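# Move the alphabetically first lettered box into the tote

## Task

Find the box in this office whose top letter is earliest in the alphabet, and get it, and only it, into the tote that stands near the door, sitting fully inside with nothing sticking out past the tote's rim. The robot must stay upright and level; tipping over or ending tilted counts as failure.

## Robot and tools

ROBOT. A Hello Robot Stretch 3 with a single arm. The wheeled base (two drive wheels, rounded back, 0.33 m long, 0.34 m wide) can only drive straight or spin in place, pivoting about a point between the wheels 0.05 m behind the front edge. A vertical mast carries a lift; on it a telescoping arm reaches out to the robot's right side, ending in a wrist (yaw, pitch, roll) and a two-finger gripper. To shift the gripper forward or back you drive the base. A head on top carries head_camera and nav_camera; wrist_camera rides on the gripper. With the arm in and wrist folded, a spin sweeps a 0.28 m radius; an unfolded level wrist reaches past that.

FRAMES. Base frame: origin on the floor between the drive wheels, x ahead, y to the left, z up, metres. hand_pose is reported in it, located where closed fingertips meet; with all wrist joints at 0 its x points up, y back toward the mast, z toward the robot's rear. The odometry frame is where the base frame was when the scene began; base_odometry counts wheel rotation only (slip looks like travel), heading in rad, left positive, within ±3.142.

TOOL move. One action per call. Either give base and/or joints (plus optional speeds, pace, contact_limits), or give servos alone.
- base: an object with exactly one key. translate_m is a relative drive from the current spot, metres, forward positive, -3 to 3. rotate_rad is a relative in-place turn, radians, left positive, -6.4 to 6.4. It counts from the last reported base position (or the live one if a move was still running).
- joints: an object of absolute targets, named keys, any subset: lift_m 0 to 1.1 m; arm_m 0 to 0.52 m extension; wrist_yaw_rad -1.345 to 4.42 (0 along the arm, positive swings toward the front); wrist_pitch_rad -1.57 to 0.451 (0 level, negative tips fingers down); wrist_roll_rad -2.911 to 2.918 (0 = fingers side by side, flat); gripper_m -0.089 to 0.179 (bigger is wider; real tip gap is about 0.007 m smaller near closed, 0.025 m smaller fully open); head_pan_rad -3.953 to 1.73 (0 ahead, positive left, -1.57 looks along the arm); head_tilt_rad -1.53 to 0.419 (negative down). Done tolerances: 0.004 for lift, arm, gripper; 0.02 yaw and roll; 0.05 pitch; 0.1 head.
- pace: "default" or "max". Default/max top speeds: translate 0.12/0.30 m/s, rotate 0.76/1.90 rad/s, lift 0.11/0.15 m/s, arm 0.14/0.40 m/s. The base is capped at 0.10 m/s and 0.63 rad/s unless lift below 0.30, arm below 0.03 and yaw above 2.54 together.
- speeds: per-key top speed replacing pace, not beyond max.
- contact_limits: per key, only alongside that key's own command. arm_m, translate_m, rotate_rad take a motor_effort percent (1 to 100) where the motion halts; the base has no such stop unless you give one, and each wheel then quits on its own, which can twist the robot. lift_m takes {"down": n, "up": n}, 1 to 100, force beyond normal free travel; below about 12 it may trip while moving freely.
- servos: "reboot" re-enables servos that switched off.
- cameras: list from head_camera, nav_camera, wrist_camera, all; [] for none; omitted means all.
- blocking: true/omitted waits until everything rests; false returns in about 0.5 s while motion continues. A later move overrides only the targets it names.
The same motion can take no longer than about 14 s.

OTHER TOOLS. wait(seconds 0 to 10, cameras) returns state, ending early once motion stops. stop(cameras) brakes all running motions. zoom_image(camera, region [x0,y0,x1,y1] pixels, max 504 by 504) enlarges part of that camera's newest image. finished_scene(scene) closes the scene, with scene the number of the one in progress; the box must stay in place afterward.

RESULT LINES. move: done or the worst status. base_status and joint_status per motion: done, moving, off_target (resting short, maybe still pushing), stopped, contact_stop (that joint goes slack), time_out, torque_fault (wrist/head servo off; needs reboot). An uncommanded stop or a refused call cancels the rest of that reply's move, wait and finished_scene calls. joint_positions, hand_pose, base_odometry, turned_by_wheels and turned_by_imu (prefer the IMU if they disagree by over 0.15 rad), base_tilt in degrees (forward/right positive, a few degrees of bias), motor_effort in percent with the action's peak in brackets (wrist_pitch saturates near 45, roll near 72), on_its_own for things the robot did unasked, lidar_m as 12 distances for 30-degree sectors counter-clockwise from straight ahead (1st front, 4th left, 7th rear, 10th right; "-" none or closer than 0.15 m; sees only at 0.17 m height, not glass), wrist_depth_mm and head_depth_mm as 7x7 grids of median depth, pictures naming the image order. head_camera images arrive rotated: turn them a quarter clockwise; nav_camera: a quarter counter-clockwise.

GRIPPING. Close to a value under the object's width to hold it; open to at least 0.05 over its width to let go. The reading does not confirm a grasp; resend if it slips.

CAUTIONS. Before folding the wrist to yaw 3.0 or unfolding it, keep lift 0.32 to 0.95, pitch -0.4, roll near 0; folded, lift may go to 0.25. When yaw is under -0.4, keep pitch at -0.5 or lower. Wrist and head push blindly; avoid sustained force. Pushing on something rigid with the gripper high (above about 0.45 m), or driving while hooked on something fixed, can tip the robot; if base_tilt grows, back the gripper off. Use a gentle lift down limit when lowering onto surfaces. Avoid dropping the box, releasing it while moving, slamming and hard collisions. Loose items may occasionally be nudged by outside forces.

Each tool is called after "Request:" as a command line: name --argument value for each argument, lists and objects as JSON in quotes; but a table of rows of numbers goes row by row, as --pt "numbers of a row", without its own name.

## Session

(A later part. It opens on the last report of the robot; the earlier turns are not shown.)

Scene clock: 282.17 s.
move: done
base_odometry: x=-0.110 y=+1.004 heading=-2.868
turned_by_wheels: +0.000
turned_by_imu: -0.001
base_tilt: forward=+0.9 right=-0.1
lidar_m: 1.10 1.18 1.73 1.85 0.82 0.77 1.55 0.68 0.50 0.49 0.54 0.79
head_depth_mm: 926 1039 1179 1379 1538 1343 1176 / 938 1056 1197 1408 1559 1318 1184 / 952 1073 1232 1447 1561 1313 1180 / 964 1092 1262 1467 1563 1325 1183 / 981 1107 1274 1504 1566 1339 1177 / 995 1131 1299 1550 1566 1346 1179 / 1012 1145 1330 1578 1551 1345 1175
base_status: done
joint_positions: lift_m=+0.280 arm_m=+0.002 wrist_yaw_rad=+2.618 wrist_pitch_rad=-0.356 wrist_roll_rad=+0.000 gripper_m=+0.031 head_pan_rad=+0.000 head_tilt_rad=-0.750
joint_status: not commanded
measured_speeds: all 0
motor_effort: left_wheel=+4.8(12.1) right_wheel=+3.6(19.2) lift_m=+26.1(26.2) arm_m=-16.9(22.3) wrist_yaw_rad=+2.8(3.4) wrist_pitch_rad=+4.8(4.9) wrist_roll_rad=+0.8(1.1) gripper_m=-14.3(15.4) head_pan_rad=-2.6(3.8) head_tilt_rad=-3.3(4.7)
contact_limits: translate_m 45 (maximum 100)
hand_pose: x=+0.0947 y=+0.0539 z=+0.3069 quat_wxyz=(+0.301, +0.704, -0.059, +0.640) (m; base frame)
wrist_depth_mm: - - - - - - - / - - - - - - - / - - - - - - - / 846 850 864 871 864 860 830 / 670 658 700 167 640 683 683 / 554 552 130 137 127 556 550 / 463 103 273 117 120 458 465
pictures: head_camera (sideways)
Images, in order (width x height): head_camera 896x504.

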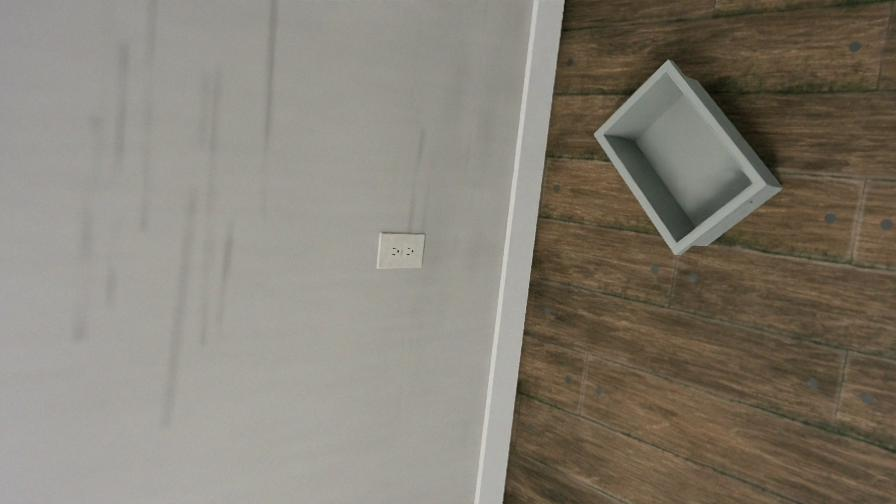

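Request:
move --base '{"rotate_rad": 1.405}' --joints '{"lift_m": 0.45, "head_pan_rad": -1.57, "head_tilt_rad": -0.9}' --pace "max" --blocking false --cameras '[]'

Request:
wait --seconds 0.7 --cameras '[]'

Request:
move --joints '{"wrist_yaw_rad": 0.0, "wrist_pitch_rad": -0.4}' --pace "max" --cameras '[]'

Request:
move --joints '{"arm_m": 0.44, "wrist_pitch_rad": -1.0, "lift_m": 0.36}' --pace "max" --cameras '["wrist_camera", "head_camera"]'

Scene clock: 302.27 s.
move: moving
base_odometry: x=-0.110 y=+1.004 heading=-2.649
turned_by_wheels: +0.218
turned_by_imu: +0.218
base_tilt: forward=+1.3 right=+0.0
lidar_m: 1.11 1.31 2.40 1.18 0.77 0.95 0.98 0.59 0.50 0.50 0.60 1.10
head_depth_mm: 473 532 605 705 845 1062 1138 / 505 573 663 787 966 1200 1132 / 546 625 734 887 1121 1258 719 / 594 688 819 1016 1345 1266 1133 / 649 763 935 1203 1388 1260 1134 / 718 860 1084 1491 1425 1256 1143 / 794 1027 1336 1573 1398 1245 1138
base_status: rotate_rad moving
joint_positions: lift_m=+0.319 arm_m=+0.002 wrist_yaw_rad=+2.618 wrist_pitch_rad=-0.356 wrist_roll_rad=+0.000 gripper_m=+0.031 head_pan_rad=-1.329 head_tilt_rad=-0.901
joint_status: lift_m moving; head_pan_rad moving; head_tilt_rad moving
measured_speeds: translate_m=+0.000 rotate_rad=+0.635 lift_m=+0.148 arm_m=+0.000 wrist_yaw_rad=+0.000 wrist_pitch_rad=+0.000 wrist_roll_rad=+0.000 head_pan_rad=-3.046 head_tilt_rad=+0.000
motor_effort: left_wheel=-10.9(15.6) right_wheel=+12.1(16.6) lift_m=+33.7(34.9) arm_m=-13.9(14.7) wrist_yaw_rad=+2.5(3.0) wrist_pitch_rad=+4.8(5.0) wrist_roll_rad=+0.8(1.0) gripper_m=-14.2(15.0) head_pan_rad=-2.4(4.8) head_tilt_rad=-5.4(5.8)
hand_pose: x=+0.0947 y=+0.0539 z=+0.3460 quat_wxyz=(+0.302, +0.704, -0.059, +0.640) (m; base frame)
wrist_depth_mm: - - - - - - - / - - - - - - - / - - - - - - - / 921 941 926 961 915 929 881 / 725 729 759 166 692 730 718 / 585 595 130 137 128 602 597 / 496 103 472 117 120 487 506
pictures: none
No camera images: "cameras" was empty.

Scene clock: 302.97 s.
earlier move: moving
base_odometry: x=-0.110 y=+1.004 heading=-2.205
turned_by_wheels: +0.444
turned_by_imu: +0.443
base_tilt: forward=+1.2 right=-0.2
lidar_m: 1.25 2.08 1.36 0.77 0.82 1.13 0.62 0.50 0.50 0.57 0.98 1.11
head_depth_mm: 484 542 616 717 854 1071 1132 / 521 589 677 801 984 1215 567 / 563 645 755 913 1158 1255 588 / 616 715 856 1054 1351 1256 633 / 677 801 974 1261 1412 1262 1131 / 757 892 1169 1530 1419 1256 1139 / 883 1098 1384 1585 1370 1242 1134
base_status: rotate_rad moving
joint_positions: lift_m=+0.423 arm_m=+0.002 wrist_yaw_rad=+2.618 wrist_pitch_rad=-0.356 wrist_roll_rad=+0.000 gripper_m=+0.031 head_pan_rad=-1.606 head_tilt_rad=-0.901
joint_status: lift_m moving; the others done
measured_speeds: translate_m=+0.000 rotate_rad=+0.634 lift_m=+0.131 arm_m=+0.000 wrist_yaw_rad=+0.000 wrist_pitch_rad=+0.000 wrist_roll_rad=+0.000 head_pan_rad=+0.024 head_tilt_rad=+0.000
motor_effort: left_wheel=-12.5(15.6) right_wheel=+11.6(16.6) lift_m=+31.4(34.9) arm_m=-14.6(15.0) wrist_yaw_rad=+2.7(3.0) wrist_pitch_rad=+4.6(5.0) wrist_roll_rad=+0.7(1.0) gripper_m=-14.1(15.2) head_pan_rad=+3.3(4.8) head_tilt_rad=-3.9(7.3)
hand_pose: x=+0.0947 y=+0.0539 z=+0.4500 quat_wxyz=(+0.302, +0.704, -0.059, +0.640) (m; base frame)
wrist_depth_mm: - - - - - - - / - - - - - - - / 641 - - - - - - / 695 - - - - - - / 749 867 903 167 881 874 880 / 725 729 130 137 127 721 742 / 612 576 575 117 120 598 619
wait: 0.70 s; no rest
pictures: none
No camera images: "cameras" was empty.

Scene clock: 304.63 s.
move: done
base_odometry: x=-0.110 y=+1.004 heading=-1.463
turned_by_wheels: +0.742
turned_by_imu: +0.740
base_tilt: forward=+0.9 right=-0.3
lidar_m: 2.60 0.98 0.77 3.13 0.82 0.56 0.50 0.51 0.66 1.11 1.12 1.44
head_depth_mm: 1031 1189 1405 1547 1399 1259 1139 / 1017 1186 1417 1592 1414 1256 535 / 1017 1193 1409 1583 1389 832 558 / 1020 1180 1413 1586 1384 1204 1105 / 1006 1176 1395 1592 1409 1260 1134 / 1010 1174 1385 1588 1412 1260 1135 / 1006 1167 1382 1589 1425 1259 1137
base_status: done
joint_positions: lift_m=+0.450 arm_m=+0.002 wrist_yaw_rad=+0.003 wrist_pitch_rad=-0.422 wrist_roll_rad=+0.000 gripper_m=+0.031 head_pan_rad=-1.577 head_tilt_rad=-0.901
joint_status: all done
measured_speeds: all 0
motor_effort: left_wheel=-9.1(13.3) right_wheel=+9.6(13.7) lift_m=+28.9(34.1) arm_m=-21.8(21.8) wrist_yaw_rad=-2.1(8.1) wrist_pitch_rad=+4.0(6.9) wrist_roll_rad=+0.8(1.1) gripper_m=-14.8(15.3) head_pan_rad=+3.6(4.4) head_tilt_rad=-4.0(5.7)
hand_pose: x=-0.0208 y=-0.3706 z=+0.4617 quat_wxyz=(+0.692, +0.150, -0.691, -0.147) (m; base frame)
wrist_depth_mm: - - - - - - 460 / - - 778 - - - 491 / - - - - - - 526 / - - - - - 630 - / 856 853 898 166 860 704 - / 711 706 130 137 128 698 - / 609 571 577 117 120 596 528
pictures: none
No camera images: "cameras" was empty.

Scene clock: 307.00 s.
move: done
base_odometry: x=-0.110 y=+1.004 heading=-1.463
turned_by_wheels: +0.000
turned_by_imu: +0.000
base_tilt: forward=+0.9 right=-0.1
lidar_m: 2.61 0.99 0.77 3.16 0.82 0.56 0.50 0.51 0.66 1.10 1.13 1.44
head_depth_mm: 1023 1191 1435 1546 1393 1267 1137 / 1019 1182 1418 1585 1361 721 637 / 1022 1181 1407 918 1366 1264 1134 / 1017 1179 1404 1592 1359 1258 1134 / 1016 1177 1401 1579 1415 1259 1144 / 1007 1166 1403 1598 1414 1258 1136 / 1008 1170 1389 1586 1420 1262 1127
base_status: not commanded
joint_positions: lift_m=+0.360 arm_m=+0.440 wrist_yaw_rad=+0.002 wrist_pitch_rad=-1.011 wrist_roll_rad=+0.000 gripper_m=+0.031 head_pan_rad=-1.571 head_tilt_rad=-0.901
joint_status: all done
measured_speeds: all 0
motor_effort: left_wheel=-9.0(9.4) right_wheel=+9.8(10.0) lift_m=+24.7(25.4) arm_m=+19.4(25.3) wrist_yaw_rad=-1.6(2.1) wrist_pitch_rad=+1.8(4.9) wrist_roll_rad=+0.8(1.1) gripper_m=-14.4(15.7) head_pan_rad=+3.9(4.6) head_tilt_rad=-3.0(4.7)
hand_pose: x=-0.0213 y=-0.7007 z=+0.2688 quat_wxyz=(+0.619, +0.343, -0.618, -0.342) (m; base frame)
wrist_depth_mm: - - - - - 566 506 / 538 542 539 544 542 536 471 / 512 508 502 505 506 502 478 / 476 474 474 388 469 463 460 / 444 443 352 166 151 436 435 / 416 417 130 137 127 407 411 / 393 103 - 117 120 388 387
pictures: head_camera (sideways), wrist_camera
Images, in order (width x height): head_camera 896x504, wrist_camera 644x364.

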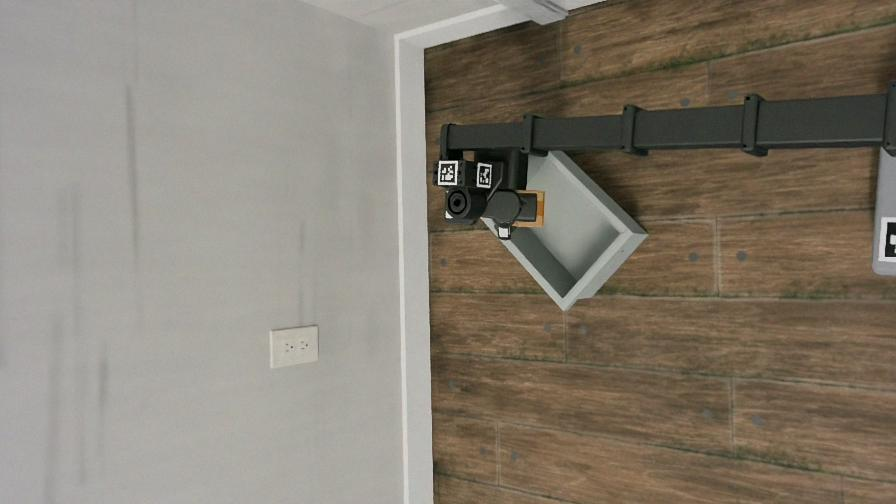

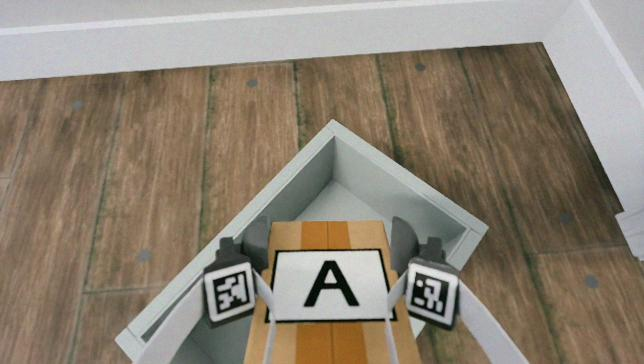

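Request:
move --joints '{"arm_m": 0.385}' --base '{"translate_m": 0.02}' --pace "max" --cameras '[]'

Request:
move --joints '{"lift_m": 0.23}' --pace "max" --cameras '[]'

Request:
move --joints '{"lift_m": 0.10}' --speeds '{"lift_m": 0.045}' --contact_limits '{"lift_m": {"down": 13}}' --cameras '["head_camera"]'

Scene clock: 318.07 s.
move: done
base_odometry: x=-0.108 y=+0.984 heading=-1.463
turned_by_wheels: +0.000
turned_by_imu: +0.000
base_tilt: forward=+1.0 right=+0.0
lidar_m: 2.59 0.98 0.76 3.20 0.86 0.58 0.52 0.53 0.68 1.10 1.12 1.44
head_depth_mm: 1022 1187 1415 1553 1418 1253 1128 / 1020 1182 1409 1587 1364 717 636 / 1012 1177 1411 1592 1257 1259 1137 / 1019 1172 1411 1575 1373 1260 1135 / 1010 1175 1403 1587 1416 1253 1139 / 1009 1172 1384 1592 1414 1254 1135 / 1008 1169 1389 1581 1427 1258 1137
base_status: done
joint_positions: lift_m=+0.360 arm_m=+0.385 wrist_yaw_rad=+0.002 wrist_pitch_rad=-1.011 wrist_roll_rad=+0.000 gripper_m=+0.031 head_pan_rad=-1.570 head_tilt_rad=-0.901
joint_status: all done
measured_speeds: all 0
motor_effort: left_wheel=+2.2(5.3) right_wheel=+8.3(14.4) lift_m=+30.4(32.6) arm_m=-22.1(23.6) wrist_yaw_rad=-1.7(2.1) wrist_pitch_rad=+1.8(2.1) wrist_roll_rad=+0.8(0.8) gripper_m=-13.5(15.4) head_pan_rad=+2.6(4.3) head_tilt_rad=-1.7(3.1)
hand_pose: x=-0.0213 y=-0.6455 z=+0.2688 quat_wxyz=(+0.619, +0.343, -0.618, -0.342) (m; base frame)
wrist_depth_mm: - - - 574 590 574 518 / 550 557 538 543 543 545 501 / 514 505 505 406 509 499 489 / 478 470 470 419 - 462 468 / 445 442 321 165 153 437 433 / 415 417 130 137 128 408 407 / 391 103 288 117 120 387 387
pictures: none
No camera images: "cameras" was empty.

Scene clock: 319.73 s.
move: done
base_odometry: x=-0.108 y=+0.984 heading=-1.463
turned_by_wheels: +0.000
turned_by_imu: +0.000
base_tilt: forward=+1.0 right=+0.0
lidar_m: 2.58 0.99 0.76 3.19 0.85 0.58 0.52 0.53 0.68 0.58 1.12 1.44
head_depth_mm: 1024 1187 1422 1539 1419 1254 1130 / 1015 1178 1405 1586 1395 1234 1105 / 1023 1181 1403 1575 971 1246 1114 / 1016 1169 1400 1579 1366 1256 1134 / 1016 1166 1394 1584 1414 1260 1132 / 1005 1169 1382 1598 1431 1259 1140 / 1008 1166 1382 1586 1407 1261 1137
base_status: not commanded
joint_positions: lift_m=+0.230 arm_m=+0.385 wrist_yaw_rad=+0.002 wrist_pitch_rad=-1.008 wrist_roll_rad=+0.000 gripper_m=+0.031 head_pan_rad=-1.570 head_tilt_rad=-0.901
joint_status: all done
measured_speeds: all 0
motor_effort: left_wheel=+2.0(2.5) right_wheel=+7.9(8.3) lift_m=+19.1(26.3) arm_m=-16.2(22.2) wrist_yaw_rad=-0.9(2.0) wrist_pitch_rad=+1.2(2.1) wrist_roll_rad=+0.8(1.0) gripper_m=-14.1(15.0) head_pan_rad=+3.7(4.2) head_tilt_rad=-1.4(2.9)
hand_pose: x=-0.0213 y=-0.6462 z=+0.1391 quat_wxyz=(+0.620, +0.343, -0.618, -0.341) (m; base frame)
wrist_depth_mm: 426 425 415 286 423 421 419 / 392 386 382 306 - - 387 / 358 358 245 328 - - 349 / 337 220 279 - - 216 329 / 192 232 275 166 156 300 308 / 289 176 130 137 127 286 288 / 275 104 - 117 122 271 273
pictures: none
No camera images: "cameras" was empty.

Scene clock: 323.07 s.
move: contact_stop
base_odometry: x=-0.108 y=+0.984 heading=-1.463
turned_by_wheels: +0.000
turned_by_imu: +0.001
base_tilt: forward=+0.8 right=-0.3
lidar_m: 2.58 0.99 0.76 3.19 0.86 0.58 0.52 0.53 0.68 1.10 1.12 1.44
head_depth_mm: 1023 1177 1419 1544 1428 1264 1129 / 1013 1182 1409 1589 1414 1255 1119 / 1016 1178 1398 1594 1062 1227 1104 / 1018 1184 1395 1595 1367 1255 1139 / 1010 1173 1387 1576 1425 1259 1133 / 1009 1162 1395 1577 1411 1272 1137 / 1007 1166 1394 1589 1421 1268 1137
base_status: not commanded
joint_positions: lift_m=+0.120 arm_m=+0.385 wrist_yaw_rad=+0.002 wrist_pitch_rad=-0.949 wrist_roll_rad=+0.000 gripper_m=+0.031 head_pan_rad=-1.570 head_tilt_rad=-0.901
joint_status: lift_m contact_stop (moved -0.110 of -0.130)
measured_speeds: translate_m=+0.000 rotate_rad=+0.000 lift_m=+0.002 arm_m=+0.000 wrist_yaw_rad=+0.000 wrist_pitch_rad=+0.000 wrist_roll_rad=+0.000 head_pan_rad=+0.000 head_tilt_rad=+0.000
on_its_own: lift_m is slack since a contact_stop (your +0.100 is given up); wrist_pitch_rad is at rest, and its effort (-9.5) is outside its rest range (-8 to +12)
motor_effort: left_wheel=+2.4(2.5) right_wheel=+6.7(8.1) lift_m=+24.2(24.2) arm_m=-3.5(16.4) wrist_yaw_rad=-1.9(2.1) wrist_pitch_rad=-9.5(13.6) wrist_roll_rad=+0.8(1.1) gripper_m=-14.1(15.3) head_pan_rad=+2.3(3.9) head_tilt_rad=-0.6(2.2)
contact_limits: lift_m down 13 (down: maximum 72; up: maximum 65)
hand_pose: x=-0.0213 y=-0.6595 z=+0.0365 quat_wxyz=(+0.629, +0.324, -0.628, -0.323) (m; base frame)
wrist_depth_mm: 309 129 154 222 - - - / 114 128 168 245 - - 167 / 118 147 197 - - - 159 / 128 153 206 - - - 139 / 141 175 154 - 149 170 111 / 155 188 130 136 127 148 108 / - 104 178 116 122 108 83
pictures: head_camera (sideways)
Images, in order (width x height): head_camera 896x504.

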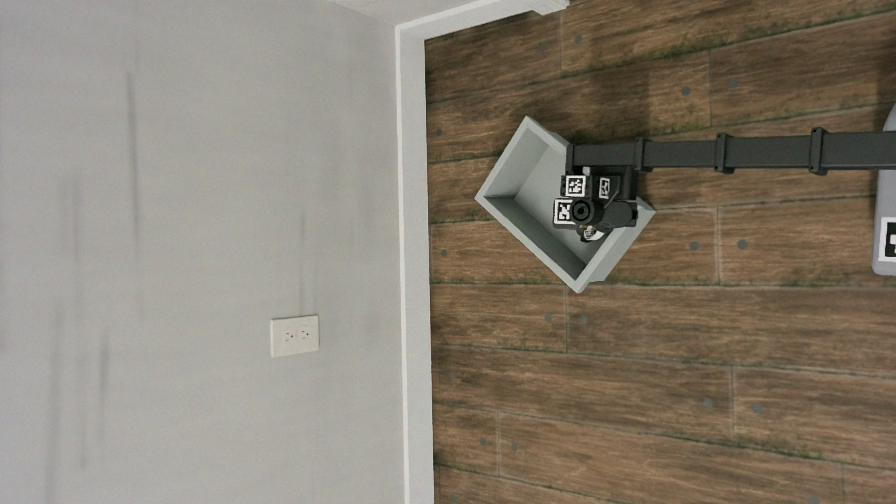

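Request:
move --joints '{"gripper_m": 0.12}' --cameras '[]'

Request:
move --joints '{"lift_m": 0.33}' --pace "max" --cameras '["head_camera", "wrist_camera"]'

Scene clock: 326.97 s.
move: done
base_odometry: x=-0.108 y=+0.984 heading=-1.463
turned_by_wheels: +0.000
turned_by_imu: +0.001
base_tilt: forward=+1.0 right=-0.2
lidar_m: 2.59 0.99 0.76 3.19 0.86 0.58 0.52 0.53 0.68 1.10 1.12 1.44
head_depth_mm: 1022 1183 1408 1557 1411 1257 1131 / 1023 1183 1412 1588 1394 1256 1115 / 1014 1178 1415 1590 1052 1220 1102 / 1018 1181 1402 1582 1345 1259 1138 / 1013 1177 1396 1595 1413 1260 1141 / 1014 1165 1389 1588 1405 1254 1133 / 1013 1175 1392 1598 1427 1262 1139
base_status: not commanded
joint_positions: lift_m=+0.121 arm_m=+0.385 wrist_yaw_rad=+0.002 wrist_pitch_rad=-1.002 wrist_roll_rad=+0.000 gripper_m=+0.120 head_pan_rad=-1.570 head_tilt_rad=-0.900
joint_status: all done
measured_speeds: all 0
on_its_own: lift_m is slack since a contact_stop (your +0.100 is given up)
motor_effort: left_wheel=+2.2(2.4) right_wheel=+6.1(6.8) lift_m=+25.4(26.0) arm_m=+11.3(11.7) wrist_yaw_rad=-1.5(2.0) wrist_pitch_rad=+0.2(8.6) wrist_roll_rad=+0.8(1.1) gripper_m=+0.7(92.6) head_pan_rad=+1.5(3.0) head_tilt_rad=+0.4(2.1)
contact_limits: lift_m down 13 (down: maximum 72; up: maximum 65)
hand_pose: x=-0.0213 y=-0.6477 z=+0.0310 quat_wxyz=(+0.621, +0.341, -0.619, -0.339) (m; base frame)
wrist_depth_mm: 279 114 152 215 - - - / - 123 166 228 - - 180 / 108 138 189 - - - 162 / - 154 198 - - - 140 / 131 156 196 146 - 160 116 / 145 125 184 138 140 123 105 / - 119 176 130 133 121 88
pictures: none
No camera images: "cameras" was empty.

Scene clock: 329.13 s.
move: done
base_odometry: x=-0.108 y=+0.984 heading=-1.463
turned_by_wheels: +0.000
turned_by_imu: +0.000
base_tilt: forward=+1.0 right=-0.1
lidar_m: 2.59 0.99 0.76 3.19 0.86 0.58 0.52 0.53 0.68 1.11 1.12 1.44
head_depth_mm: 1023 1187 1415 1543 1409 1254 1135 / 1024 1179 1402 1590 1365 1199 664 / 1016 1175 1403 1586 906 1240 1118 / 1014 1175 1398 1588 1339 1254 1131 / 1010 1173 1391 1592 1418 1263 1131 / 1009 1168 1391 1574 1422 1250 1135 / 1009 1168 1398 1578 1421 1262 1138
base_status: not commanded
joint_positions: lift_m=+0.330 arm_m=+0.385 wrist_yaw_rad=+0.002 wrist_pitch_rad=-1.006 wrist_roll_rad=+0.000 gripper_m=+0.120 head_pan_rad=-1.570 head_tilt_rad=-0.900
joint_status: all done
measured_speeds: all 0
motor_effort: left_wheel=+2.0(2.5) right_wheel=+6.5(6.9) lift_m=+30.6(34.6) arm_m=+20.1(20.1) wrist_yaw_rad=-2.1(2.1) wrist_pitch_rad=+1.1(1.2) wrist_roll_rad=+0.9(1.0) gripper_m=+0.4(2.0) head_pan_rad=+2.8(2.8) head_tilt_rad=+0.3(1.7)
hand_pose: x=-0.0213 y=-0.6467 z=+0.2394 quat_wxyz=(+0.620, +0.342, -0.619, -0.340) (m; base frame)
wrist_depth_mm: - 540 551 550 548 559 486 / 516 513 512 516 506 515 490 / 481 484 473 378 483 472 467 / 441 446 443 384 - 432 434 / 414 413 333 - - 403 405 / 386 125 316 330 - 125 380 / 368 122 255 317 269 129 361
pictures: head_camera (sideways), wrist_camera
Images, in order (width x height): head_camera 896x504, wrist_camera 644x364.

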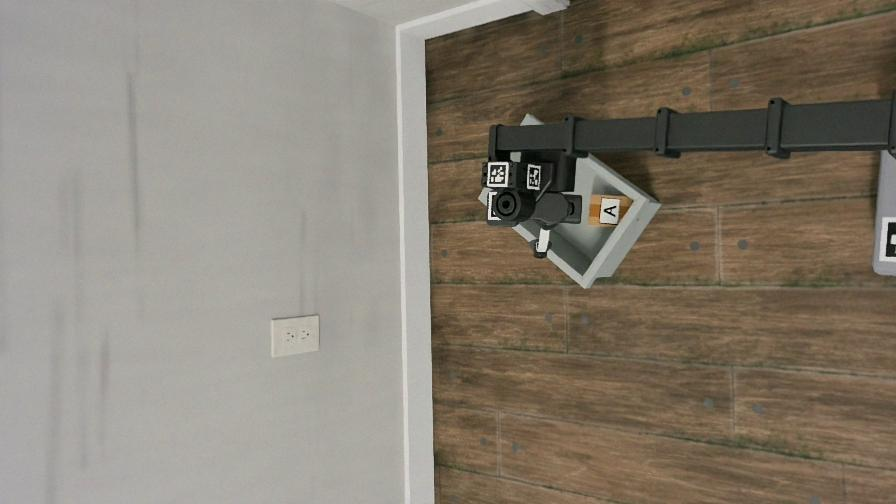

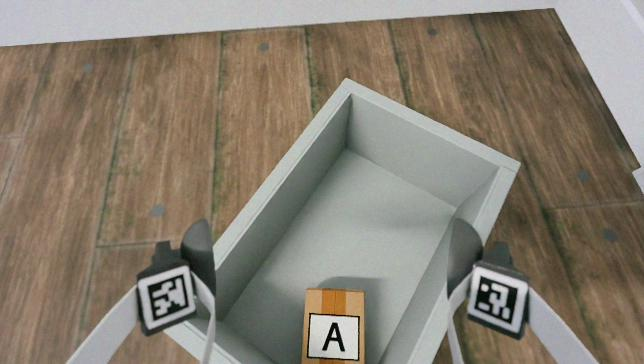

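Request:
zoom_image --camera "head_camera" --region '[540, 140, 680, 300]'

Scaled by 3.150 from the camera's 896x504 image, which has a finer 1280x720 frame.

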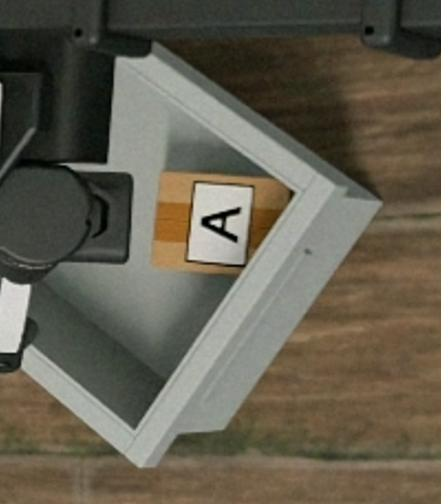

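The box sits below the tote's rim and inside it.

Request:
finished_scene --scene 3

The scene is finished: the task was done.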